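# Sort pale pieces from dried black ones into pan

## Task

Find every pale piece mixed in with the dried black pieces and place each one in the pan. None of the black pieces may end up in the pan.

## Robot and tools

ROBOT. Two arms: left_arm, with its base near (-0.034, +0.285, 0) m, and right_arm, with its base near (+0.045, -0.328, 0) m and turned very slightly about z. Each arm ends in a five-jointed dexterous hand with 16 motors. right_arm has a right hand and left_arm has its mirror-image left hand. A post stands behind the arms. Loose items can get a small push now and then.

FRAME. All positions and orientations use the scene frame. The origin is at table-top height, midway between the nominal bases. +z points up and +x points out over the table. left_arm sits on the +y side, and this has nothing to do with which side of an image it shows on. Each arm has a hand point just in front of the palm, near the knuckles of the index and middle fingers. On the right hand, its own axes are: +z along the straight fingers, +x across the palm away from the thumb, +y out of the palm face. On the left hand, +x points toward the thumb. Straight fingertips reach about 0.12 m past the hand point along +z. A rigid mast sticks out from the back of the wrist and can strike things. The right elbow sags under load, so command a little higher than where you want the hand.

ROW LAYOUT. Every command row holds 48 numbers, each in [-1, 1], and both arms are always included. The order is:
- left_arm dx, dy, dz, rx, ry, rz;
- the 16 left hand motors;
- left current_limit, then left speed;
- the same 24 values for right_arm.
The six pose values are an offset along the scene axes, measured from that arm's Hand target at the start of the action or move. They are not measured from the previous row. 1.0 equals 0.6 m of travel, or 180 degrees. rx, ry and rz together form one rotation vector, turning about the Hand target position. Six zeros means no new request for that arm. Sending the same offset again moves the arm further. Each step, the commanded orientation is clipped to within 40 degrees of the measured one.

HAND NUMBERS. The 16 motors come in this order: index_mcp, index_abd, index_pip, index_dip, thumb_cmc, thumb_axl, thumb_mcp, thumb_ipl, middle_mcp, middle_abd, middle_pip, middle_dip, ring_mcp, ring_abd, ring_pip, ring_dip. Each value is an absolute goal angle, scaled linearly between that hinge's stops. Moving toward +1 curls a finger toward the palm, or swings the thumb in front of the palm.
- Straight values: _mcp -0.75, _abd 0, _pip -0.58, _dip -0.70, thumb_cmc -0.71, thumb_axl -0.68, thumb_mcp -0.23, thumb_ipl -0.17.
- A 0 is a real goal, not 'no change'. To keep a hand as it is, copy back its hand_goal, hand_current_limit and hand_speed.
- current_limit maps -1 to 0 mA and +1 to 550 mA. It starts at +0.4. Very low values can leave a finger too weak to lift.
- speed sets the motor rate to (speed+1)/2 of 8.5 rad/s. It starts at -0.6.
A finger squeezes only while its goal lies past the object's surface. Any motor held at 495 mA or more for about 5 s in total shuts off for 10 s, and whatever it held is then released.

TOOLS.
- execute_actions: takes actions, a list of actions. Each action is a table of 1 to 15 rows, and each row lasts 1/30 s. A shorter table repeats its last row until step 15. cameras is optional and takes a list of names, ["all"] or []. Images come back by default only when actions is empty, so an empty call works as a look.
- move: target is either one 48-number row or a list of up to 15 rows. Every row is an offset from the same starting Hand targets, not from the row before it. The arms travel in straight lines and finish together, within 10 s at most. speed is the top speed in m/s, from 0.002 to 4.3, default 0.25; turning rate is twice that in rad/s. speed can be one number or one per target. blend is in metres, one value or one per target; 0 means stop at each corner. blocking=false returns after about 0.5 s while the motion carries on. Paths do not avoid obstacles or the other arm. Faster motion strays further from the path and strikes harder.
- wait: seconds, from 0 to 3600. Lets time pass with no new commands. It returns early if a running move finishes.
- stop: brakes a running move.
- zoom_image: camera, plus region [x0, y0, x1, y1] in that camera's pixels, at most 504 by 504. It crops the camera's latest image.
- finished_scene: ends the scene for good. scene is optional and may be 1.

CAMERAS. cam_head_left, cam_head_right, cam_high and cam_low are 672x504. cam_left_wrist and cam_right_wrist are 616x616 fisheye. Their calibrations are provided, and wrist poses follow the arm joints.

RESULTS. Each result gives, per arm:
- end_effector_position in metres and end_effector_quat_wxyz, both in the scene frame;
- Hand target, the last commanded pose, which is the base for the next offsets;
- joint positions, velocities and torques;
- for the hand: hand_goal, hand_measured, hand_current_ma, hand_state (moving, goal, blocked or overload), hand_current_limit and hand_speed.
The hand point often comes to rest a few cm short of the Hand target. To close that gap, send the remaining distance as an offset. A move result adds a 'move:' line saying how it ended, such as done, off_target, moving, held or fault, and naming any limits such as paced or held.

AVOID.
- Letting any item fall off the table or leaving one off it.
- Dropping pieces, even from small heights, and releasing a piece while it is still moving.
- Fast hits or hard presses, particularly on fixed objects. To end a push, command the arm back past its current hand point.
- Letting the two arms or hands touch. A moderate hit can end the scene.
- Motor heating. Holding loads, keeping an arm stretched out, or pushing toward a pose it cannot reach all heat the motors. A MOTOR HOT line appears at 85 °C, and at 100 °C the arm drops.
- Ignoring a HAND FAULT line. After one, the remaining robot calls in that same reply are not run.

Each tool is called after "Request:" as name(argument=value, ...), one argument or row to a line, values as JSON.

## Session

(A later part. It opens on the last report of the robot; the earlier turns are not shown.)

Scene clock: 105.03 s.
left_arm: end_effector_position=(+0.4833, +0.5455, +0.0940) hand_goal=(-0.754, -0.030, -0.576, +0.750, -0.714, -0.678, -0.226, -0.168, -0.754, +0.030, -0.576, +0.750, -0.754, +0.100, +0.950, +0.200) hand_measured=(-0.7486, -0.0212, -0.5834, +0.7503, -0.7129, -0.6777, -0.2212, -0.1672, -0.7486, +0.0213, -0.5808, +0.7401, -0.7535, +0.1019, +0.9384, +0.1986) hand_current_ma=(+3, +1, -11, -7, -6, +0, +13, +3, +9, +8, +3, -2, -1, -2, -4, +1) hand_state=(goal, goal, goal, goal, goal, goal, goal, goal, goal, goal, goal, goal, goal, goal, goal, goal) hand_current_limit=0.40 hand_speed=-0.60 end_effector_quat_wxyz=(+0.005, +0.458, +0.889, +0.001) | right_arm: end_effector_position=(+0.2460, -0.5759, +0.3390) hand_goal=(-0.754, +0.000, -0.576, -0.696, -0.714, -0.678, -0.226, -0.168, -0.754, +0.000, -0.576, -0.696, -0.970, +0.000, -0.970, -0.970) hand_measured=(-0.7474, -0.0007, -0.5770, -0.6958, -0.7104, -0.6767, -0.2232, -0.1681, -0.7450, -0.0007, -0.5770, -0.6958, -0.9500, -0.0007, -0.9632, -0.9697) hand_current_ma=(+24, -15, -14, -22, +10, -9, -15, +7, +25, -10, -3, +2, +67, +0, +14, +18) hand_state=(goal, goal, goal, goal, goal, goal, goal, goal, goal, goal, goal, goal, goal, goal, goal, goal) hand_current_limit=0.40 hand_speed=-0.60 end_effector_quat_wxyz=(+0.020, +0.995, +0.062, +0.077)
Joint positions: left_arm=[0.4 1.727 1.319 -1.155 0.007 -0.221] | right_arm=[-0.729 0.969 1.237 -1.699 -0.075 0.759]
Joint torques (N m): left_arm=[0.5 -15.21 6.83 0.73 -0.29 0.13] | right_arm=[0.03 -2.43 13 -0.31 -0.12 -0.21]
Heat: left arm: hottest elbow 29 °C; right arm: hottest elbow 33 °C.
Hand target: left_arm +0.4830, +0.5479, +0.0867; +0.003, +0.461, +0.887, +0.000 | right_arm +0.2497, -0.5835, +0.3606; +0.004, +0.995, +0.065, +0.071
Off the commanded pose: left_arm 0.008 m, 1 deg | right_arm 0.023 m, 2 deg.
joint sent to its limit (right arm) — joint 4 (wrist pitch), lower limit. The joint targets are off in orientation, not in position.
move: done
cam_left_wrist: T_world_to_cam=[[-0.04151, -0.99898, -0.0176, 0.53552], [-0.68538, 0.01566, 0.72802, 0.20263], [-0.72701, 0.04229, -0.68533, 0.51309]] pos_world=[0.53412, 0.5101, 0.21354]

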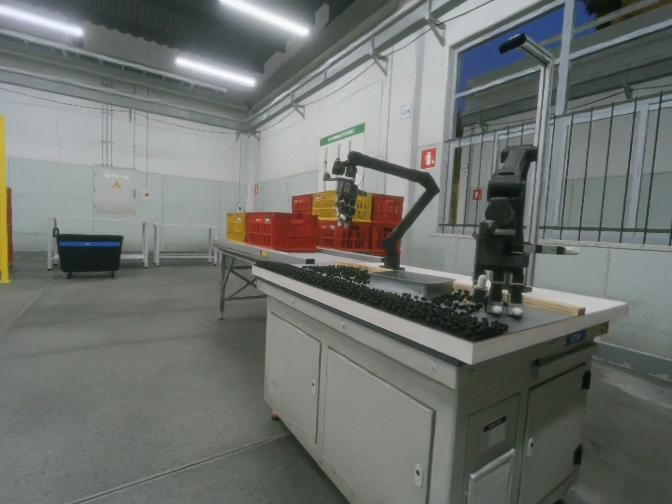

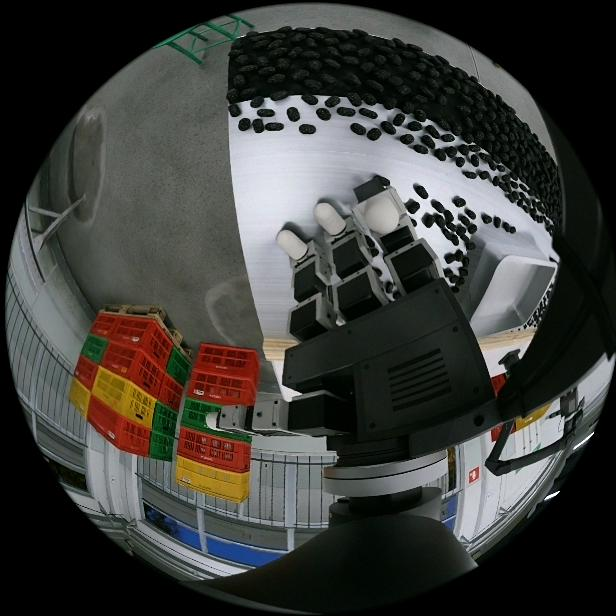

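Request:
move(
  target=[
    [0.02,0.0,0.183,0,-0.023,0, -0.754,-0.03,-0.576,0.75,-0.714,-0.678,-0.226,-0.168,-0.754,0.03,-0.576,0.75,-0.754,0.1,0.95,0.2,0.4,-0.6, 0,0,0,0,0,0, -0.754,0,-0.576,-0.696,-0.714,-0.678,-0.226,-0.168,-0.754,0,-0.576,-0.696,-0.97,0,-0.97,-0.97,0.4,-0.6],
    [0.023,-0.1868,0.183,0,-0.023,0, -0.754,0.073,-0.576,-0.696,-0.714,-0.678,-0.226,-0.168,-0.754,-0.073,-0.576,-0.696,-0.754,0.1,0.95,0.2,0.4,-0.5, 0,0,0,0,0,0, -0.754,0,-0.576,-0.696,-0.714,-0.678,-0.226,-0.168,-0.754,0,-0.576,-0.696,-0.97,0,-0.97,-0.97,0.4,-0.6],
    [0.003,-0.1868,0.0663,0,0,0, -0.754,0.073,-0.576,-0.696,-0.714,-0.678,-0.226,-0.168,-0.754,-0.073,-0.576,-0.696,-0.754,0.1,0.95,0.2,0.4,-0.5, 0,0,0,0,0,0, -0.754,0,-0.576,-0.696,-0.714,-0.678,-0.226,-0.168,-0.754,0,-0.576,-0.696,-0.97,0,-0.97,-0.97,0.4,-0.6],
  ],
  speed=[0.12,0.15,0.08],
  cameras=["cam_left_wrist"],
)

Request:
zoom_image(
  camera="cam_left_wrist",
  region=[260, 150, 400, 290],
)

Scene clock: 111.33 s.
left_arm: end_effector_position=(+0.4845, +0.4355, +0.1323) hand_goal=(-0.754, +0.072, -0.576, -0.696, -0.714, -0.678, -0.226, -0.168, -0.754, -0.074, -0.576, -0.696, -0.754, +0.100, +0.950, +0.200) hand_measured=(-0.7474, +0.0653, -0.5782, -0.7022, -0.7117, -0.6767, -0.2193, -0.1681, -0.7511, -0.0739, -0.5808, -0.7047, -0.7547, +0.1019, +0.9384, +0.1986) hand_current_ma=(+7, -4, -5, -1, -7, +1, +9, +2, +15, +19, +1, -6, +1, +0, -10, +2) hand_state=(goal, goal, goal, moving, goal, goal, goal, goal, goal, goal, goal, goal, goal, goal, goal, goal) hand_current_limit=0.40 hand_speed=-0.50 end_effector_quat_wxyz=(+0.005, +0.466, +0.885, +0.000) | right_arm: end_effector_position=(+0.2460, -0.5759, +0.3390) hand_goal=(-0.754, +0.000, -0.576, -0.696, -0.714, -0.678, -0.226, -0.168, -0.754, +0.000, -0.576, -0.696, -0.970, +0.000, -0.970, -0.970) hand_measured=(-0.7474, +0.0008, -0.5770, -0.6958, -0.7104, -0.6767, -0.2242, -0.1681, -0.7450, +0.0008, -0.5757, -0.6958, -0.9500, -0.0007, -0.9619, -0.9697) hand_current_ma=(+4, -12, -1, -2, +9, -2, -16, +12, +18, +4, -11, +16, +56, -2, +2, +3) hand_state=(goal, goal, goal, goal, goal, goal, goal, goal, goal, goal, goal, goal, goal, goal, goal, goal) hand_current_limit=0.40 hand_speed=-0.60 end_effector_quat_wxyz=(+0.020, +0.995, +0.062, +0.077)
Joint positions: left_arm=[0.184 1.615 1.281 -1.23 0.007 -0.416] | right_arm=[-0.729 0.969 1.237 -1.699 -0.075 0.759]
Joint torques (N m): left_arm=[-0.21 -13.98 6.99 0.66 -0.32 -0.18] | right_arm=[0.03 -2.43 12.98 -0.31 -0.13 -0.21]
Heat: left arm: hottest elbow 29 °C; right arm: hottest elbow 33 °C.
Hand target: left_arm +0.4848, +0.4357, +0.1266; +0.003, +0.462, +0.887, +0.000 | right_arm +0.2497, -0.5835, +0.3606; +0.004, +0.995, +0.065, +0.071
Off the commanded pose: left_arm 0.006 m, 1 deg | right_arm 0.023 m, 2 deg.
joint sent to its limit (right arm) — joint 4 (wrist pitch), lower limit. The joint targets are off in orientation, not in position.
move: done; target 2's new numbers were sent with left_arm's hand 0.012 m and 2 deg from that target
cam_left_wrist: T_world_to_cam=[[-0.06173, -0.99796, -0.01616, 0.43559], [-0.68395, 0.0305, 0.72889, 0.17012], [-0.72692, 0.05605, -0.68443, 0.53869]] pos_world=[0.53482, 0.39932, 0.25174]

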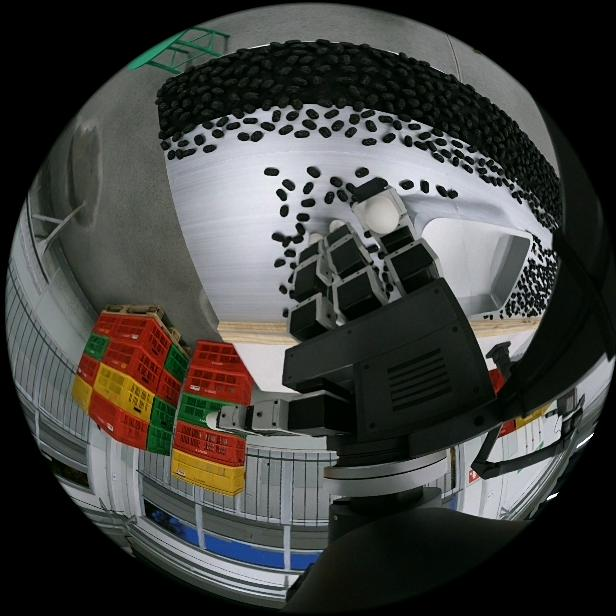

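Scaled by 3.600 from the camera's image (finer frame: 880x880).

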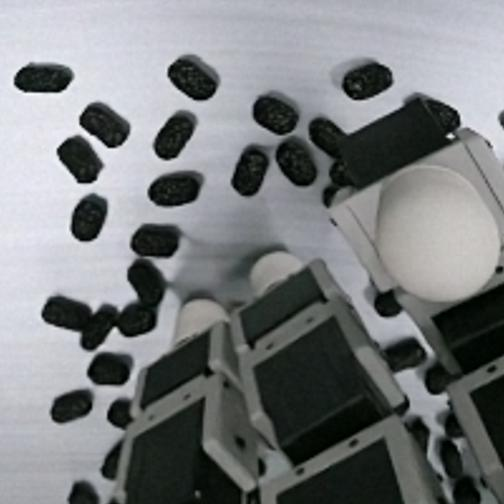

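Request:
move(
  target=[
    [0,0,-0.002,0,0,0, -0.754,-0.28,-0.576,-0.696,-0.714,-0.678,-0.226,-0.168,-0.754,0.28,-0.576,-0.696,-0.754,0.35,0.95,0.2,0.4,-0.85, 0,0,0,0,0,0, -0.754,0,-0.576,-0.696,-0.714,-0.678,-0.226,-0.168,-0.754,0,-0.576,-0.696,-0.97,0,-0.97,-0.97,0.4,-0.6],
    [0.02,0,0.112,0,-0.023,0, -0.754,0.073,-0.576,-0.696,-0.714,-0.678,-0.226,-0.168,-0.754,-0.073,-0.576,-0.696,-0.754,0.1,0.95,0.2,0.4,-0.6, 0,0,0,0,0,0, -0.754,0,-0.576,-0.696,-0.714,-0.678,-0.226,-0.168,-0.754,0,-0.576,-0.696,-0.97,0,-0.97,-0.97,0.4,-0.6],
  ],
  speed=0.08,
  cameras=["cam_left_wrist"],
)

Request:
zoom_image(
  camera="cam_left_wrist",
  region=[260, 150, 400, 290],
)

Scene clock: 114.17 s.
left_arm: end_effector_position=(+0.4799, +0.4342, +0.1599) hand_goal=(-0.754, +0.072, -0.576, -0.696, -0.714, -0.678, -0.226, -0.168, -0.754, -0.074, -0.576, -0.696, -0.754, +0.100, +0.950, +0.200) hand_measured=(-0.7486, +0.0653, -0.5782, -0.7022, -0.7117, -0.6777, -0.2203, -0.1672, -0.7535, -0.0695, -0.5808, -0.7047, -0.7535, +0.1048, +0.9371, +0.1973) hand_current_ma=(+14, -5, -10, +0, -7, +7, +6, +7, +9, +10, -6, +4, -2, -6, +1, +9) hand_state=(goal, goal, goal, goal, goal, goal, goal, goal, goal, goal, goal, goal, goal, goal, goal, goal) hand_current_limit=0.40 hand_speed=-0.60 end_effector_quat_wxyz=(+0.009, +0.466, +0.885, -0.001) | right_arm: end_effector_position=(+0.2460, -0.5759, +0.3390) hand_goal=(-0.754, +0.000, -0.576, -0.696, -0.714, -0.678, -0.226, -0.168, -0.754, +0.000, -0.576, -0.696, -0.970, +0.000, -0.970, -0.970) hand_measured=(-0.7474, -0.0007, -0.5770, -0.6958, -0.7104, -0.6767, -0.2242, -0.1681, -0.7450, -0.0007, -0.5770, -0.6958, -0.9500, +0.0008, -0.9619, -0.9697) hand_current_ma=(+4, -5, +3, +5, -7, +2, +5, -7, +22, -4, -7, +15, +56, -9, +7, +9) hand_state=(goal, goal, goal, goal, goal, goal, goal, goal, goal, goal, goal, goal, goal, goal, goal, goal) hand_current_limit=0.40 hand_speed=-0.60 end_effector_quat_wxyz=(+0.020, +0.995, +0.062, +0.077)
Joint positions: left_arm=[0.185 1.578 1.312 -1.292 0.013 -0.417] | right_arm=[-0.729 0.969 1.237 -1.699 -0.075 0.759]
Joint torques (N m): left_arm=[-0.26 -15.68 11.66 -0.27 -0.01 -0.17] | right_arm=[0.09 -2.43 13 -0.31 -0.12 -0.21]
Heat: left arm: hottest elbow 30 °C; right arm: hottest elbow 33 °C.
Hand target: left_arm +0.4968, +0.4358, +0.1936; +0.035, +0.461, +0.886, +0.017 | right_arm +0.2497, -0.5835, +0.3606; +0.004, +0.995, +0.065, +0.071
Off the commanded pose: left_arm 0.038 m, 4 deg | right_arm 0.023 m, 2 deg.
joint sent to its limit (right arm) — joint 4 (wrist pitch), lower limit. The joint targets are off in orientation, not in position.
move: off_target (left_arm); target 2's new numbers were sent with left_arm's hand 0.038 m and 4 deg from that target
cam_left_wrist: T_world_to_cam=[[-0.06017, -0.99812, -0.01134, 0.43289], [-0.68924, 0.03333, 0.72377, 0.14909], [-0.72203, 0.05136, -0.68995, 0.55487]] pos_world=[0.52943, 0.39861, 0.27983]

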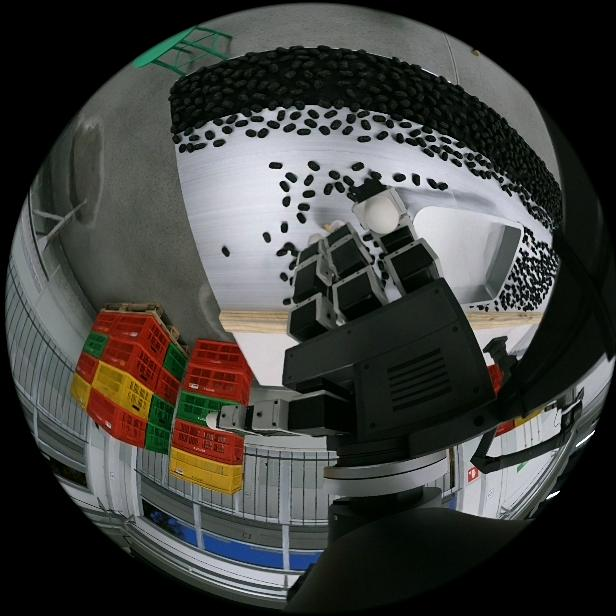

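Scaled by 3.600 from the camera's image (finer frame: 880x880).

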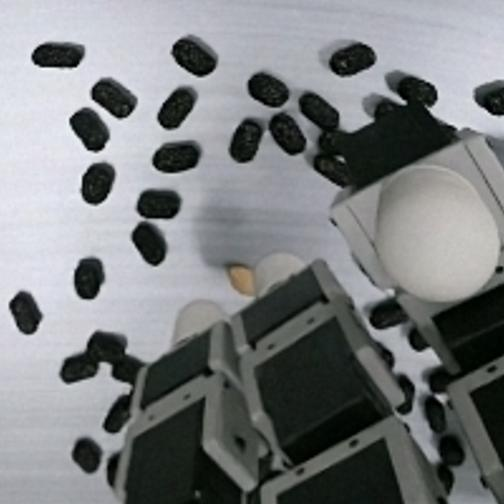

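Request:
move(
  target=[
    [-0.0307,-0.0172,0,0,0,0, -0.754,0.073,-0.576,-0.696,-0.714,-0.678,-0.226,-0.168,-0.754,-0.073,-0.576,-0.696,-0.754,0.1,0.95,0.2,0.4,-0.85, 0,0,0,0,0,0, -0.754,0,-0.576,-0.696,-0.714,-0.678,-0.226,-0.168,-0.754,0,-0.576,-0.696,-0.97,0,-0.97,-0.97,0.4,-0.6],
    [-0.0507,-0.0172,-0.1133,0,0.023,0, -0.754,-0.28,-0.576,-0.696,-0.714,-0.678,-0.226,-0.168,-0.754,0.28,-0.576,-0.696,-0.754,0.35,0.95,0.2,0.4,-0.8, 0,0,0,0,0,0, -0.754,0,-0.576,-0.696,-0.714,-0.678,-0.226,-0.168,-0.754,0,-0.576,-0.696,-0.97,0,-0.97,-0.97,0.4,-0.6],
    [-0.0307,-0.0172,0,0,0,0, -0.754,-0.03,-0.576,0.75,-0.714,-0.678,-0.226,-0.168,-0.754,0.03,-0.576,0.75,-0.754,0.1,0.95,0.2,0.4,-0.5, 0,0,0,0,0,0, -0.754,0,-0.576,-0.696,-0.714,-0.678,-0.226,-0.168,-0.754,0,-0.576,-0.696,-0.97,0,-0.97,-0.97,0.4,-0.6],
  ],
  speed=0.08,
  cameras=["cam_left_wrist","cam_low"],
)

Request:
zoom_image(
  camera="cam_left_wrist",
  region=[260, 150, 400, 290],
)

Request:
zoom_image(
  camera="cam_low",
  region=[440, 235, 520, 315],
)

Scene clock: 119.70 s.
left_arm: end_effector_position=(+0.4605, +0.4274, +0.1609) hand_goal=(-0.754, -0.030, -0.576, +0.750, -0.714, -0.678, -0.226, -0.168, -0.754, +0.030, -0.576, +0.750, -0.754, +0.100, +0.950, +0.200) hand_measured=(-0.7474, -0.0285, -0.5808, +0.7477, -0.7117, -0.6767, -0.2193, -0.1681, -0.7535, +0.0286, -0.5795, +0.7477, -0.7535, +0.1019, +0.9397, +0.1973) hand_current_ma=(+20, -1, -5, +0, -11, +1, +14, +5, +17, +10, +2, -2, +0, -12, -3, +7) hand_state=(goal, goal, goal, goal, goal, goal, goal, goal, goal, goal, goal, goal, goal, goal, goal, goal) hand_current_limit=0.40 hand_speed=-0.50 end_effector_quat_wxyz=(+0.009, +0.463, +0.886, +0.000) | right_arm: end_effector_position=(+0.2460, -0.5759, +0.3390) hand_goal=(-0.754, +0.000, -0.576, -0.696, -0.714, -0.678, -0.226, -0.168, -0.754, +0.000, -0.576, -0.696, -0.970, +0.000, -0.970, -0.970) hand_measured=(-0.7474, +0.0008, -0.5757, -0.6971, -0.7104, -0.6767, -0.2232, -0.1681, -0.7462, +0.0008, -0.5770, -0.6958, -0.9500, +0.0008, -0.9632, -0.9697) hand_current_ma=(+7, -6, +6, -2, -2, -7, +4, +14, +27, -13, -5, +14, +65, -3, -2, +1) hand_state=(goal, goal, goal, goal, goal, goal, goal, goal, goal, goal, goal, goal, goal, goal, goal, goal) hand_current_limit=0.40 hand_speed=-0.60 end_effector_quat_wxyz=(+0.020, +0.995, +0.062, +0.077)
Joint positions: left_arm=[0.177 1.526 1.254 -1.284 0.012 -0.432] | right_arm=[-0.729 0.969 1.237 -1.699 -0.075 0.759]
Joint torques (N m): left_arm=[-0.85 -14.86 11.66 -0.24 -0.02 -0.17] | right_arm=[0.03 -2.49 12.98 -0.34 -0.12 -0.21]
Heat: left arm: hottest elbow 30 °C; right arm: hottest elbow 33 °C.
Hand target: left_arm +0.4783, +0.4255, +0.1938; +0.035, +0.461, +0.886, +0.017 | right_arm +0.2497, -0.5835, +0.3606; +0.004, +0.995, +0.065, +0.071
Off the commanded pose: left_arm 0.037 m, 4 deg | right_arm 0.023 m, 2 deg.
joint sent to its limit (right arm) — joint 4 (wrist pitch), lower limit. The joint targets are off in orientation, not in position.
move: off_target (left_arm); target 3's new numbers were sent with left_arm's hand 0.037 m and 4 deg from that target
cam_left_wrist: T_world_to_cam=[[-0.05331, -0.9985, -0.01259, 0.42225], [-0.69032, 0.02774, 0.72298, 0.13817], [-0.72154, 0.04724, -0.69076, 0.54362]] pos_world=[0.51013, 0.39211, 0.28093]
Images, in order (width x height): cam_low 672x504, cam_left_wrist 616x616.

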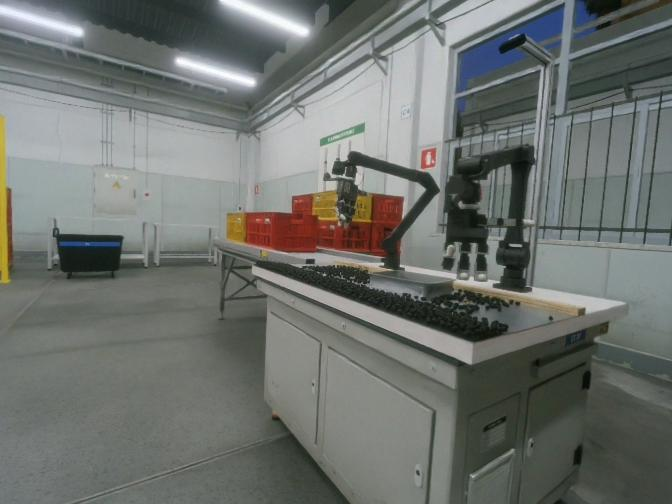

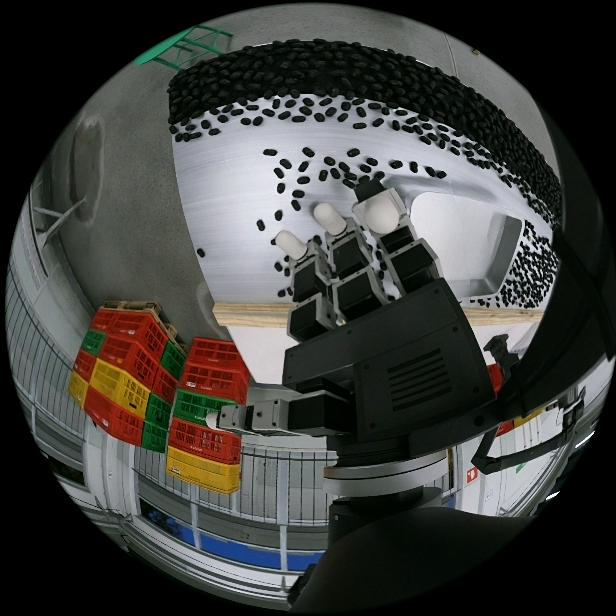

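Scaled by 3.600 from the camera's image (finer frame: 880x880).

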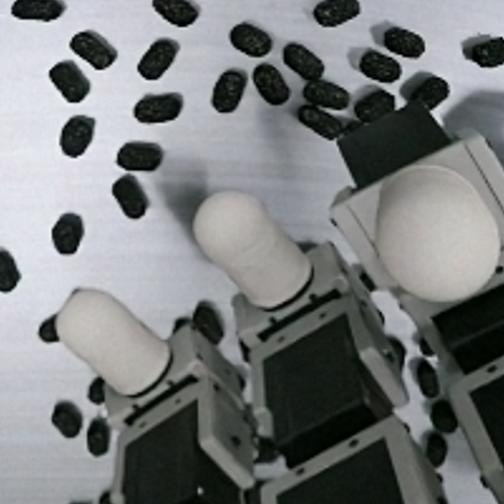

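Scaled by 6.300 from the camera's image (finer frame: 960x720).

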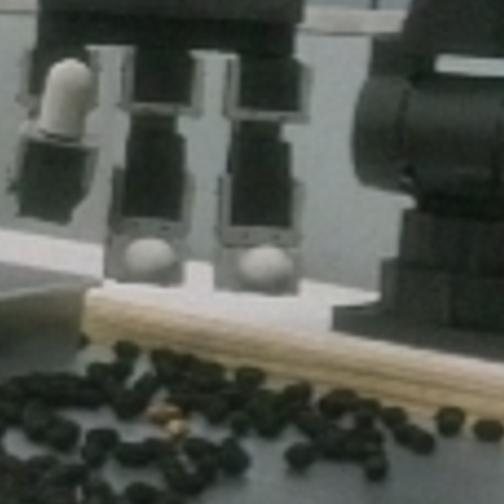

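Request:
wait(
  seconds=0.1,
  cameras=["cam_high","cam_head_right"],
)

Request:
zoom_image(
  camera="cam_high",
  region=[150, 180, 240, 270],
)

Request:
zoom_image(
  camera="cam_head_right",
  region=[200, 240, 300, 320],
)

Scene clock: 119.93 s.
left_arm: end_effector_position=(+0.4605, +0.4274, +0.1609) hand_goal=(-0.754, -0.030, -0.576, +0.750, -0.714, -0.678, -0.226, -0.168, -0.754, +0.030, -0.576, +0.750, -0.754, +0.100, +0.950, +0.200) hand_measured=(-0.7498, -0.0285, -0.5808, +0.7477, -0.7129, -0.6777, -0.2193, -0.1681, -0.7535, +0.0286, -0.5808, +0.7465, -0.7547, +0.1033, +0.9371, +0.1973) hand_current_ma=(+6, +7, -18, -1, -4, +2, +9, +2, +5, +14, -1, -3, +0, -3, +1, -1) hand_state=(goal, goal, goal, goal, goal, goal, goal, goal, goal, goal, goal, goal, goal, goal, goal, goal) hand_current_limit=0.40 hand_speed=-0.50 end_effector_quat_wxyz=(+0.009, +0.463, +0.886, +0.000) | right_arm: end_effector_position=(+0.2460, -0.5759, +0.3390) hand_goal=(-0.754, +0.000, -0.576, -0.696, -0.714, -0.678, -0.226, -0.168, -0.754, +0.000, -0.576, -0.696, -0.970, +0.000, -0.970, -0.970) hand_measured=(-0.7462, -0.0007, -0.5770, -0.6958, -0.7092, -0.6777, -0.2242, -0.1681, -0.7450, -0.0007, -0.5757, -0.6958, -0.9500, +0.0008, -0.9619, -0.9697) hand_current_ma=(-2, +0, -9, +3, -3, -1, -6, +5, +19, -9, -13, -14, +56, +2, +16, -14) hand_state=(goal, goal, goal, goal, goal, goal, goal, goal, goal, goal, goal, goal, goal, goal, goal, goal) hand_current_limit=0.40 hand_speed=-0.60 end_effector_quat_wxyz=(+0.020, +0.995, +0.062, +0.077)
Joint positions: left_arm=[0.177 1.526 1.254 -1.284 0.012 -0.432] | right_arm=[-0.729 0.969 1.237 -1.699 -0.075 0.759]
Joint torques (N m): left_arm=[-0.97 -14.92 11.64 -0.23 -0.01 -0.17] | right_arm=[-0.03 -2.49 12.98 -0.32 -0.12 -0.2]
Heat: left arm: hottest elbow 30 °C; right arm: hottest elbow 33 °C.
Hand target: left_arm +0.4783, +0.4255, +0.1938; +0.035, +0.461, +0.886, +0.017 | right_arm +0.2497, -0.5835, +0.3606; +0.004, +0.995, +0.065, +0.071
Off the commanded pose: left_arm 0.037 m, 4 deg | right_arm 0.023 m, 2 deg.
wait: 0.10 s; at rest by 0.03 s
Images, in order (width x height): cam_head_right 672x504, cam_high 672x504.

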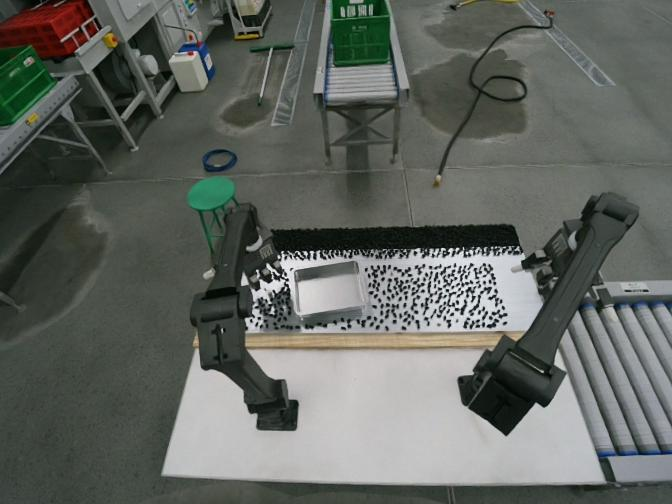

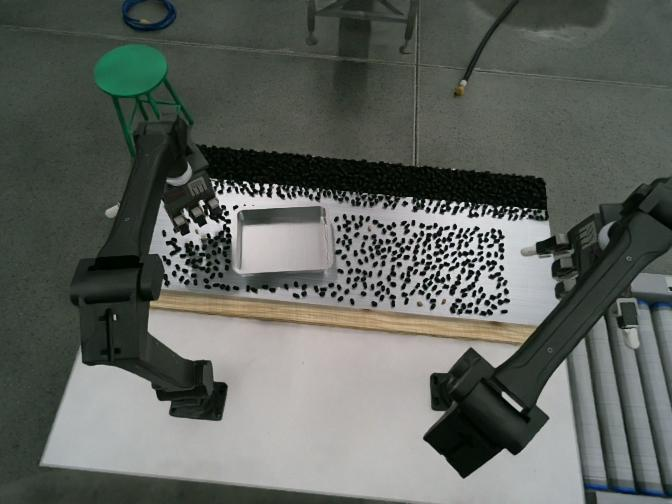

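Scaled by 5.600 from the camera's image (finer frame: 960x720).

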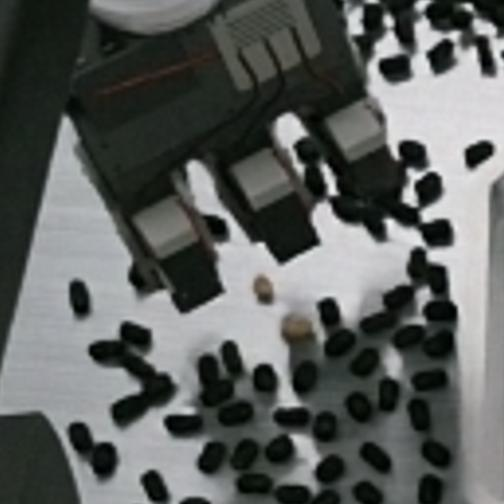

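Scaled by 5.040 from the camera's image (finer frame: 960x720).

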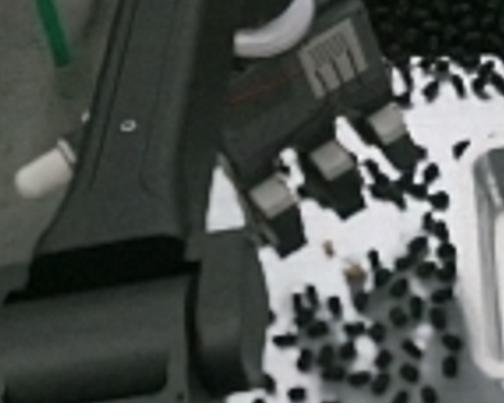

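Request:
move(
  target=[
    [-0.0143,0.0025,-0.143,0,0.023,0, -0.754,-0.03,-0.576,0.75,-0.714,-0.678,-0.226,-0.168,-0.754,0.03,-0.576,0.75,-0.754,0.1,0.95,0.2,0.4,-0.85, 0,0,0,0,0,0, -0.754,0,-0.576,-0.696,-0.714,-0.678,-0.226,-0.168,-0.754,0,-0.576,-0.696,-0.97,0,-0.97,-0.97,0.4,-0.6],
  ],
  speed=0.08,
  cameras=["cam_left_wrist","cam_low"],
)

Request:
zoom_image(
  camera="cam_left_wrist",
  region=[280, 180, 380, 280],
)

Request:
zoom_image(
  camera="cam_low",
  region=[440, 265, 500, 325],
)

Scene clock: 122.10 s.
left_arm: end_effector_position=(+0.4672, +0.4295, +0.1091) hand_goal=(-0.754, -0.030, -0.576, +0.750, -0.714, -0.678, -0.226, -0.168, -0.754, +0.030, -0.576, +0.750, -0.754, +0.100, +0.950, +0.200) hand_measured=(-0.7474, -0.0285, -0.5795, +0.7477, -0.7117, -0.6767, -0.2193, -0.1681, -0.7523, +0.0286, -0.5808, +0.7465, -0.7547, +0.1033, +0.9384, +0.1986) hand_current_ma=(+9, +9, -16, +0, -9, +4, +10, +9, +12, +12, -6, -5, -4, -5, +2, +5) hand_state=(goal, goal, goal, goal, goal, goal, goal, goal, goal, goal, goal, goal, goal, goal, goal, goal) hand_current_limit=0.40 hand_speed=-0.85 end_effector_quat_wxyz=(+0.001, +0.463, +0.886, -0.004) | right_arm: end_effector_position=(+0.2460, -0.5759, +0.3390) hand_goal=(-0.754, +0.000, -0.576, -0.696, -0.714, -0.678, -0.226, -0.168, -0.754, +0.000, -0.576, -0.696, -0.970, +0.000, -0.970, -0.970) hand_measured=(-0.7474, -0.0007, -0.5770, -0.6945, -0.7104, -0.6777, -0.2242, -0.1681, -0.7450, +0.0008, -0.5770, -0.6958, -0.9500, +0.0008, -0.9632, -0.9684) hand_current_ma=(+17, +11, +8, -1, +19, -4, -4, +1, +17, -1, -14, +16, +56, -11, +6, +8) hand_state=(goal, goal, goal, goal, goal, goal, goal, goal, goal, goal, goal, goal, goal, goal, goal, goal) hand_current_limit=0.40 hand_speed=-0.60 end_effector_quat_wxyz=(+0.020, +0.995, +0.062, +0.077)
Joint positions: left_arm=[0.177 1.599 1.199 -1.174 0.007 -0.432] | right_arm=[-0.729 0.969 1.237 -1.699 -0.075 0.759]
Joint torques (N m): left_arm=[-0.85 -14.27 7.05 0.65 -0.34 -0.15] | right_arm=[0.09 -2.49 12.98 -0.32 -0.13 -0.21]
Heat: left arm: hottest elbow 31 °C; right arm: hottest elbow 34 °C.
Hand target: left_arm +0.4698, +0.4270, +0.1079; +0.003, +0.461, +0.887, +0.000 | right_arm +0.2497, -0.5835, +0.3606; +0.004, +0.995, +0.065, +0.071
Off the commanded pose: left_arm 0.004 m, 1 deg | right_arm 0.023 m, 2 deg.
joint sent to its limit (right arm) — joint 4 (wrist pitch), lower limit. The joint targets are off in orientation, not in position.
move: done
cam_left_wrist: T_world_to_cam=[[-0.05346, -0.99848, -0.0133, 0.42419], [-0.67673, 0.02643, 0.73576, 0.17309], [-0.73429, 0.04833, -0.67711, 0.51655]] pos_world=[0.51911, 0.39401, 0.22805]
Images, in order (width x height): cam_low 672x504, cam_left_wrist 616x616.

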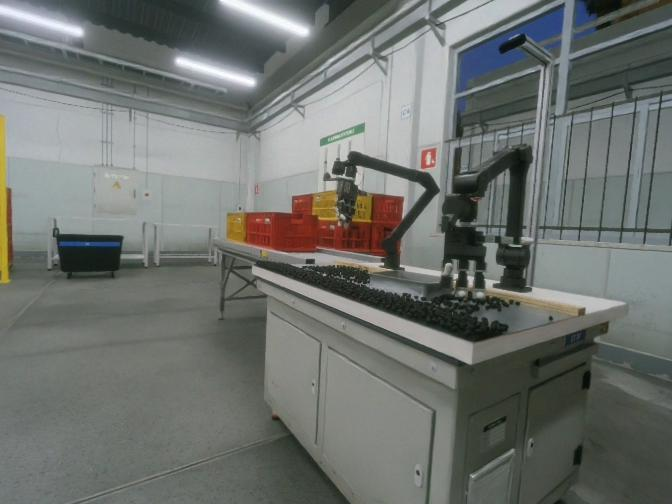

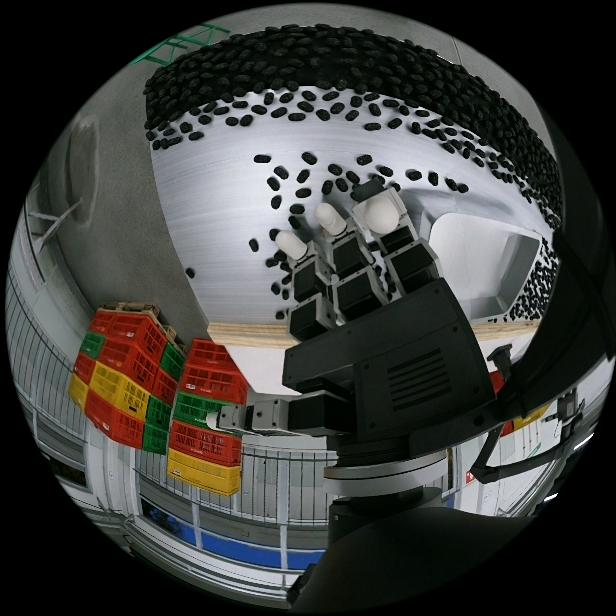

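Scaled by 5.040 from the camera's image (finer frame: 880x880).

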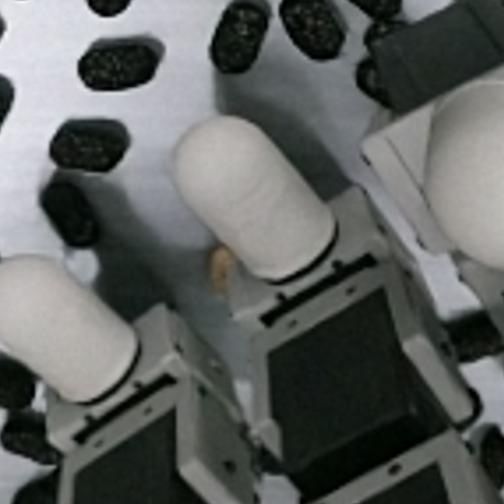

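Scaled by 8.400 from the camera's image (finer frame: 960x720).

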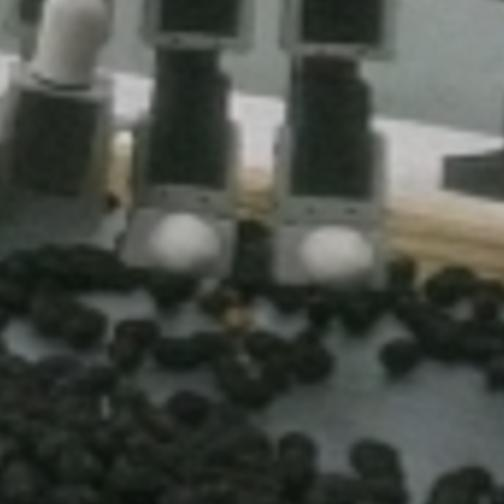

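Request:
move(
  target=[
    [0.002,-0.003,-0.018,0,0,0, -0.754,-0.04,-0.576,0.75,-0.714,-0.678,-0.226,-0.168,-0.754,0.04,-0.576,0.75,-0.754,0.1,0.95,0.2,0.4,-0.85, 0,0,0,0,0,0, -0.754,0,-0.576,-0.696,-0.714,-0.678,-0.226,-0.168,-0.754,0,-0.576,-0.696,-0.97,0,-0.97,-0.97,0.4,-0.6],
    [0.002,-0.003,-0.032,0,0,0, -0.754,-0.04,-0.576,0.75,-0.714,-0.678,-0.226,-0.168,-0.754,0.04,-0.576,0.75,-0.754,0.1,0.95,0.2,0.4,-0.85, 0,0,0,0,0,0, -0.754,0,-0.576,-0.696,-0.714,-0.678,-0.226,-0.168,-0.754,0,-0.576,-0.696,-0.97,0,-0.97,-0.97,0.4,-0.6],
  ],
  speed=0.04,
  cameras=["cam_left_wrist","cam_low"],
)

Request:
zoom_image(
  camera="cam_left_wrist",
  region=[290, 200, 360, 270],
)

Request:
zoom_image(
  camera="cam_low",
  region=[440, 265, 500, 325],
)

Scene clock: 123.70 s.
left_arm: end_effector_position=(+0.4732, +0.4300, +0.1013) hand_goal=(-0.754, -0.040, -0.576, +0.750, -0.714, -0.678, -0.226, -0.168, -0.754, +0.040, -0.576, +0.750, -0.754, +0.100, +0.950, +0.200) hand_measured=(-0.7486, -0.0300, -0.5795, +0.7490, -0.7117, -0.6777, -0.2183, -0.1672, -0.7631, +0.0301, -0.5924, +0.7465, -0.7547, +0.1033, +0.9384, +0.1961) hand_current_ma=(+6, +0, -16, -4, -10, -2, +9, +1, +3, +14, -6, -7, -4, -1, -3, +5) hand_state=(goal, goal, goal, goal, goal, goal, goal, goal, goal, goal, goal, goal, goal, goal, goal, goal) hand_current_limit=0.40 hand_speed=-0.85 end_effector_quat_wxyz=(+0.010, +0.463, +0.887, +0.004) | right_arm: end_effector_position=(+0.2460, -0.5759, +0.3390) hand_goal=(-0.754, +0.000, -0.576, -0.696, -0.714, -0.678, -0.226, -0.168, -0.754, +0.000, -0.576, -0.696, -0.970, +0.000, -0.970, -0.970) hand_measured=(-0.7462, +0.0008, -0.5757, -0.6958, -0.7092, -0.6777, -0.2232, -0.1672, -0.7462, +0.0008, -0.5770, -0.6958, -0.9500, +0.0008, -0.9619, -0.9684) hand_current_ma=(+7, -13, +10, -14, -3, -11, +2, +4, +23, -6, -10, +16, +50, +9, +3, +7) hand_state=(goal, goal, goal, goal, goal, goal, goal, goal, goal, goal, goal, goal, goal, goal, goal, goal) hand_current_limit=0.40 hand_speed=-0.60 end_effector_quat_wxyz=(+0.020, +0.995, +0.062, +0.077)
Joint positions: left_arm=[0.175 1.609 1.184 -1.125 0.006 -0.434] | right_arm=[-0.729 0.969 1.237 -1.699 -0.075 0.759]
Joint torques (N m): left_arm=[-0.97 -13.04 6.16 0.76 -0.31 -0.18] | right_arm=[0.03 -2.49 12.98 -0.29 -0.12 -0.21]
Heat: left arm: hottest elbow 31 °C; right arm: hottest elbow 34 °C.
Hand target: left_arm +0.4709, +0.4251, +0.0886; +0.003, +0.462, +0.887, +0.000 | right_arm +0.2497, -0.5835, +0.3606; +0.004, +0.995, +0.065, +0.071
Off the commanded pose: left_arm 0.014 m, 1 deg | right_arm 0.023 m, 2 deg.
joint sent to its limit (right arm) — joint 4 (wrist pitch), lower limit. The joint targets are off in orientation, not in position.
move: off_target (left_arm)
cam_left_wrist: T_world_to_cam=[[-0.0527, -0.99842, -0.01959, 0.42515], [-0.69419, 0.02252, 0.71944, 0.19443], [-0.71786, 0.05152, -0.69428, 0.50826]] pos_world=[0.52224, 0.39392, 0.22133]
Images, in order (width x height): cam_low 672x504, cam_left_wrist 616x616.

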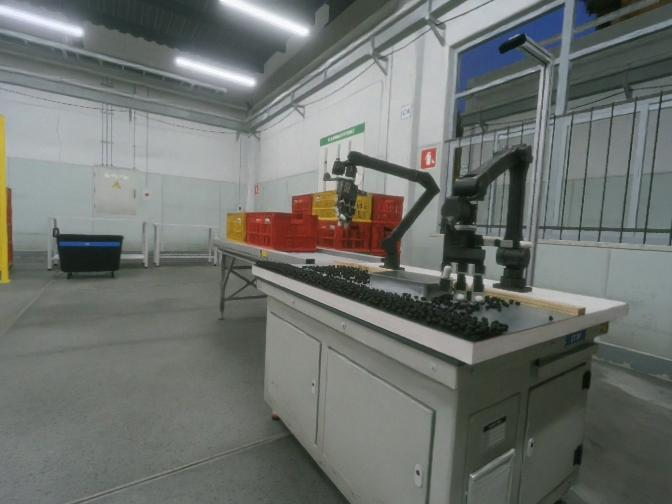

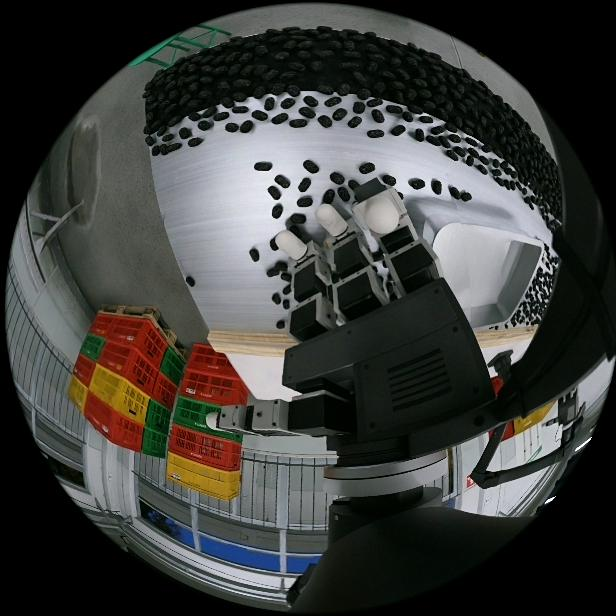

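Scaled by 7.200 from the camera's image (finer frame: 880x880).

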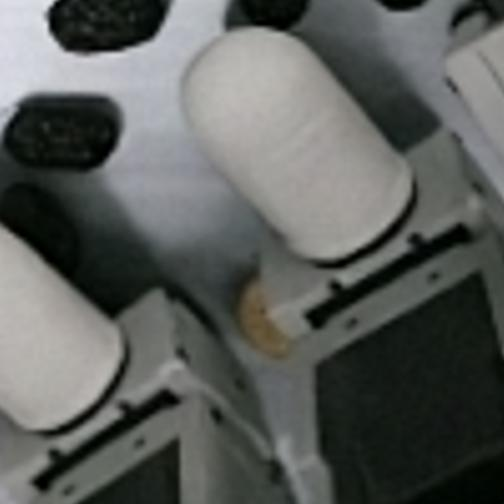

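Scaled by 8.400 from the camera's image (finer frame: 960x720).

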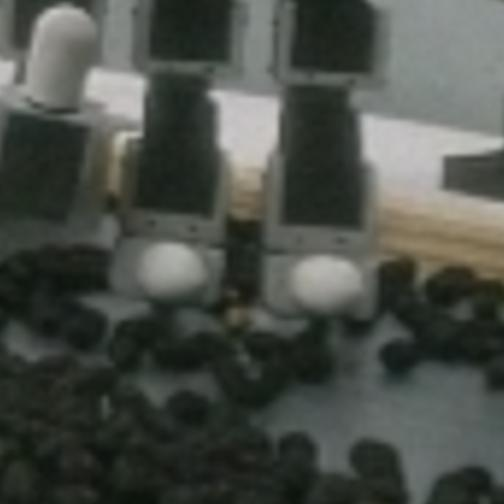

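Request:
move(
  target=[
    [0.01,0,0.085,0,-0.021,0, -0.754,-0.04,-0.576,0.85,-0.714,-0.678,-0.226,-0.168,-0.754,0.02,-0.576,0.85,-0.754,0.1,0.95,0.2,0.4,-0.85, 0,0,0,0,0,0, -0.754,0,-0.576,-0.696,-0.714,-0.678,-0.226,-0.168,-0.754,0,-0.576,-0.696,-0.97,0,-0.97,-0.97,0.4,-0.6],
    [-0.005,0.006,0.02,0,0,0, -0.754,-0.04,-0.576,0.85,-0.714,-0.678,-0.226,-0.168,-0.754,0.02,-0.576,0.85,-0.754,0.1,0.95,0.2,0.4,-0.85, 0,0,0,0,0,0, -0.754,0,-0.576,-0.696,-0.714,-0.678,-0.226,-0.168,-0.754,0,-0.576,-0.696,-0.97,0,-0.97,-0.97,0.4,-0.6],
  ],
  speed=0.06,
  cameras=["cam_left_wrist","cam_low"],
)

Request:
zoom_image(
  camera="cam_left_wrist",
  region=[280, 180, 380, 280],
)

Request:
zoom_image(
  camera="cam_low",
  region=[440, 265, 500, 325],
)

Scene clock: 126.90 s.
left_arm: end_effector_position=(+0.4670, +0.4288, +0.1029) hand_goal=(-0.754, -0.040, -0.576, +0.850, -0.714, -0.678, -0.226, -0.168, -0.754, +0.020, -0.576, +0.850, -0.754, +0.100, +0.950, +0.200) hand_measured=(-0.7486, -0.0300, -0.5808, +0.8446, -0.7117, -0.6777, -0.2203, -0.1672, -0.7535, +0.0213, -0.5834, +0.8433, -0.7547, +0.1033, +0.9397, +0.1986) hand_current_ma=(+2, +0, -11, -3, -9, +5, +9, -1, +14, +6, +5, +7, -6, -8, +2, +8) hand_state=(goal, goal, goal, goal, goal, goal, goal, goal, goal, goal, goal, goal, goal, goal, goal, goal) hand_current_limit=0.40 hand_speed=-0.85 end_effector_quat_wxyz=(+0.003, +0.463, +0.887, -0.002) | right_arm: end_effector_position=(+0.2460, -0.5759, +0.3390) hand_goal=(-0.754, +0.000, -0.576, -0.696, -0.714, -0.678, -0.226, -0.168, -0.754, +0.000, -0.576, -0.696, -0.970, +0.000, -0.970, -0.970) hand_measured=(-0.7474, +0.0008, -0.5770, -0.6958, -0.7104, -0.6777, -0.2232, -0.1672, -0.7450, -0.0007, -0.5770, -0.6958, -0.9500, -0.0007, -0.9619, -0.9697) hand_current_ma=(+25, -14, +3, +6, +18, -19, +19, +7, +39, -18, -8, +6, +40, -1, +30, +2) hand_state=(goal, goal, goal, goal, goal, goal, goal, goal, goal, goal, goal, goal, goal, goal, goal, goal) hand_current_limit=0.40 hand_speed=-0.60 end_effector_quat_wxyz=(+0.020, +0.995, +0.062, +0.077)
Joint positions: left_arm=[0.175 1.602 1.184 -1.151 0.007 -0.434] | right_arm=[-0.729 0.969 1.237 -1.699 -0.075 0.759]
Joint torques (N m): left_arm=[-0.26 -14.15 6.79 0.55 -0.34 -0.08] | right_arm=[0.03 -2.55 13 -0.32 -0.13 -0.21]
Heat: left arm: hottest elbow 30 °C; right arm: hottest elbow 34 °C.
Hand target: left_arm +0.4679, +0.4287, +0.1007; +0.003, +0.462, +0.887, +0.000 | right_arm +0.2497, -0.5835, +0.3606; +0.004, +0.995, +0.065, +0.071
Off the commanded pose: left_arm 0.002 m, 0 deg | right_arm 0.023 m, 2 deg.
joint sent to its limit (right arm) — joint 4 (wrist pitch), lower limit. The joint targets are off in orientation, not in position.
move: done
cam_left_wrist: T_world_to_cam=[[-0.053, -0.99849, -0.01442, 0.42329], [-0.68036, 0.02553, 0.73243, 0.17997], [-0.73096, 0.04863, -0.68068, 0.51089]] pos_world=[0.51832, 0.39321, 0.22204]
Images, in order (width x height): cam_low 672x504, cam_left_wrist 616x616.

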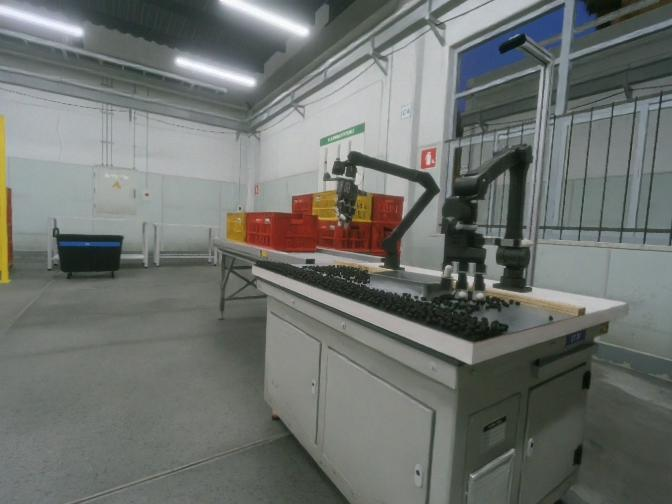

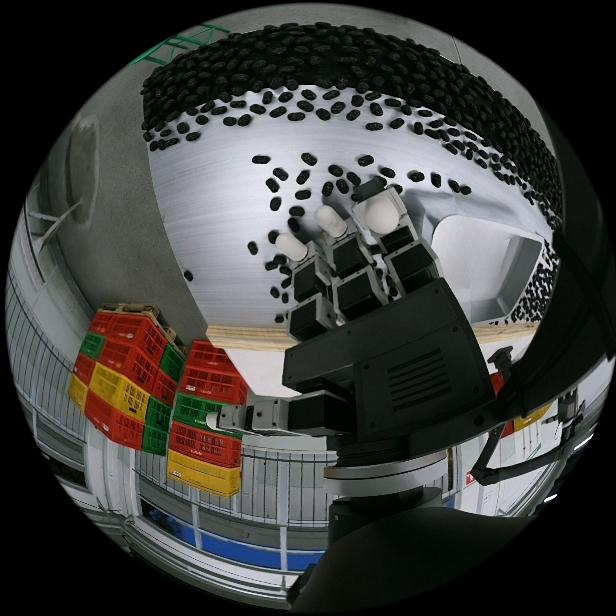

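Scaled by 5.040 from the camera's image (finer frame: 880x880).

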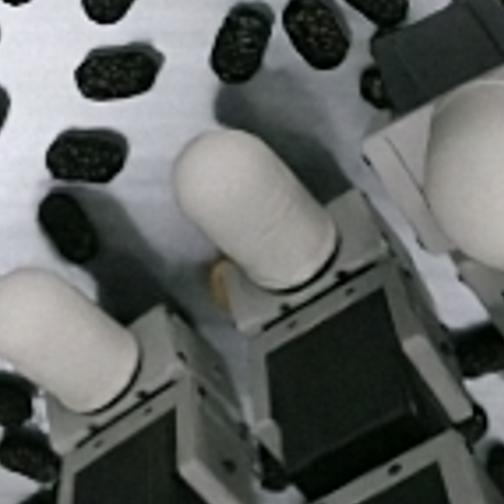

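Scaled by 8.400 from the camera's image (finer frame: 960x720).

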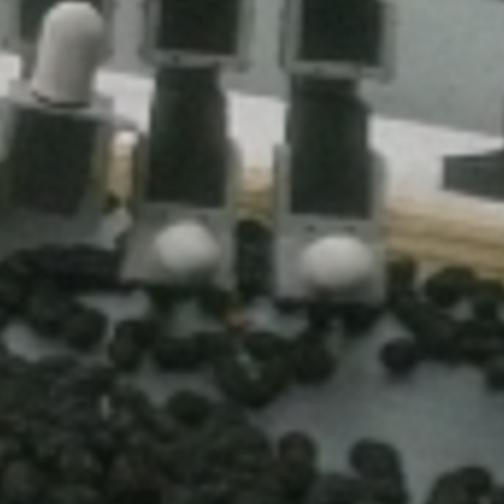

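Request:
move(
  target=[
    [0.001,0,-0.02,0,0,0, -0.754,-0.04,-0.576,0.85,-0.714,-0.678,-0.226,-0.168,-0.754,0.02,-0.576,0.85,-0.754,0.1,0.95,0.2,0.4,-0.85, 0,0,0,0,0,0, -0.754,0,-0.576,-0.696,-0.714,-0.678,-0.226,-0.168,-0.754,0,-0.576,-0.696,-0.97,0,-0.97,-0.97,0.4,-0.6],
  ],
  speed=0.04,
  cameras=["cam_left_wrist","cam_low"],
)

Request:
zoom_image(
  camera="cam_left_wrist",
  region=[290, 200, 360, 270],
)

Request:
zoom_image(
  camera="cam_low",
  region=[440, 265, 500, 325],
)

Scene clock: 127.77 s.
left_arm: end_effector_position=(+0.4712, +0.4296, +0.1016) hand_goal=(-0.754, -0.040, -0.576, +0.850, -0.714, -0.678, -0.226, -0.168, -0.754, +0.020, -0.576, +0.850, -0.754, +0.100, +0.950, +0.200) hand_measured=(-0.7474, -0.0329, -0.5808, +0.8433, -0.7129, -0.6777, -0.2193, -0.1662, -0.7619, +0.0213, -0.5872, +0.8420, -0.7547, +0.1033, +0.9384, +0.1986) hand_current_ma=(+10, +10, -16, +1, -3, +0, +5, -1, +13, +16, -3, +0, +3, -2, -10, -5) hand_state=(goal, goal, goal, goal, goal, goal, goal, goal, goal, goal, goal, goal, goal, goal, goal, goal) hand_current_limit=0.40 hand_speed=-0.85 end_effector_quat_wxyz=(+0.010, +0.463, +0.887, +0.004) | right_arm: end_effector_position=(+0.2460, -0.5759, +0.3390) hand_goal=(-0.754, +0.000, -0.576, -0.696, -0.714, -0.678, -0.226, -0.168, -0.754, +0.000, -0.576, -0.696, -0.970, +0.000, -0.970, -0.970) hand_measured=(-0.7462, +0.0008, -0.5770, -0.6971, -0.7104, -0.6777, -0.2232, -0.1681, -0.7462, -0.0007, -0.5770, -0.6945, -0.9500, +0.0008, -0.9619, -0.9697) hand_current_ma=(+5, -8, -15, -12, +2, -6, -2, +9, +19, +24, +3, +11, +50, -18, +15, -1) hand_state=(goal, goal, goal, goal, goal, goal, goal, goal, goal, goal, goal, goal, goal, goal, goal, goal) hand_current_limit=0.40 hand_speed=-0.60 end_effector_quat_wxyz=(+0.020, +0.995, +0.062, +0.077)
Joint positions: left_arm=[0.175 1.604 1.178 -1.124 0.007 -0.434] | right_arm=[-0.729 0.969 1.237 -1.699 -0.075 0.759]
Joint torques (N m): left_arm=[-0.32 -12.98 6.19 0.73 -0.32 -0.08] | right_arm=[0.03 -2.55 12.98 -0.32 -0.13 -0.2]
Heat: left arm: hottest elbow 30 °C; right arm: hottest elbow 34 °C.
Hand target: left_arm +0.4685, +0.4287, +0.0886; +0.003, +0.462, +0.887, +0.000 | right_arm +0.2497, -0.5835, +0.3606; +0.004, +0.995, +0.065, +0.071
Off the commanded pose: left_arm 0.013 m, 1 deg | right_arm 0.023 m, 2 deg.
joint sent to its limit (right arm) — joint 4 (wrist pitch), lower limit. The joint targets are off in orientation, not in position.
move: off_target (left_arm)
cam_left_wrist: T_world_to_cam=[[-0.05269, -0.99843, -0.01917, 0.42455], [-0.69418, 0.02282, 0.71944, 0.19264], [-0.71787, 0.05122, -0.69429, 0.50711]] pos_world=[0.52014, 0.39352, 0.22163]
Images, in order (width x height): cam_low 672x504, cam_left_wrist 616x616.

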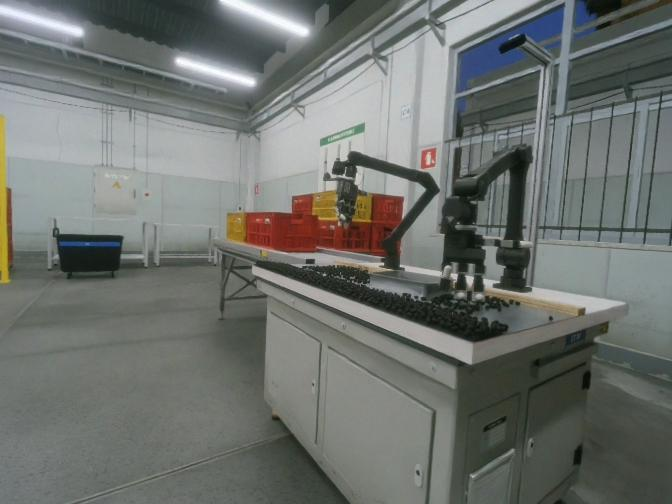

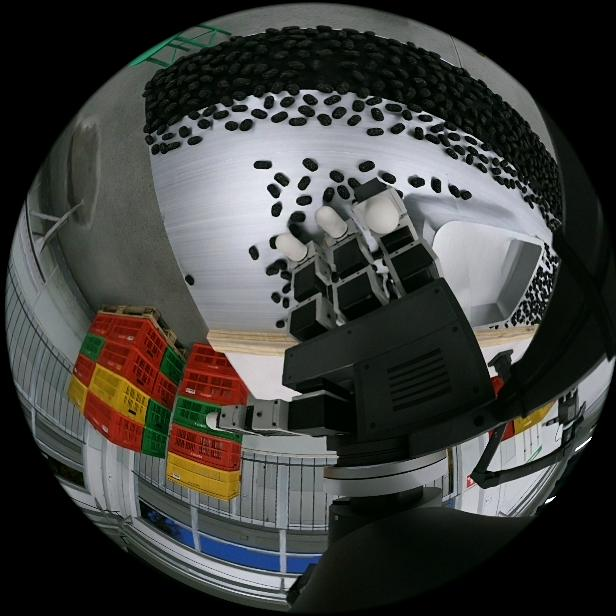

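Scaled by 7.200 from the camera's image (finer frame: 880x880).

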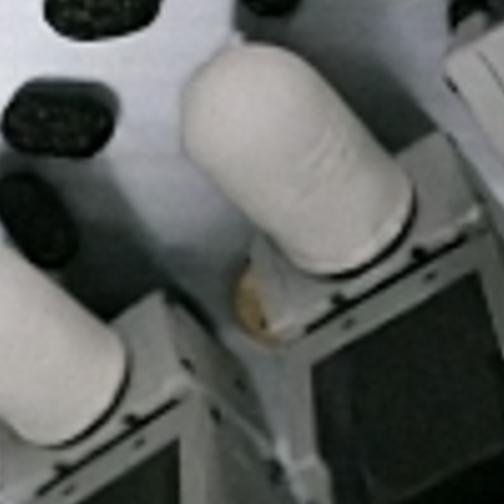

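Scaled by 8.400 from the camera's image (finer frame: 960x720).

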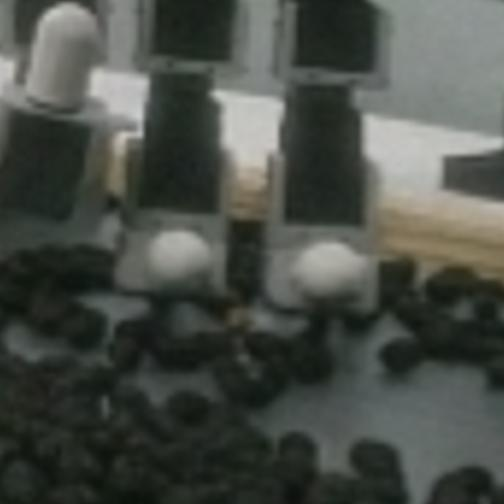

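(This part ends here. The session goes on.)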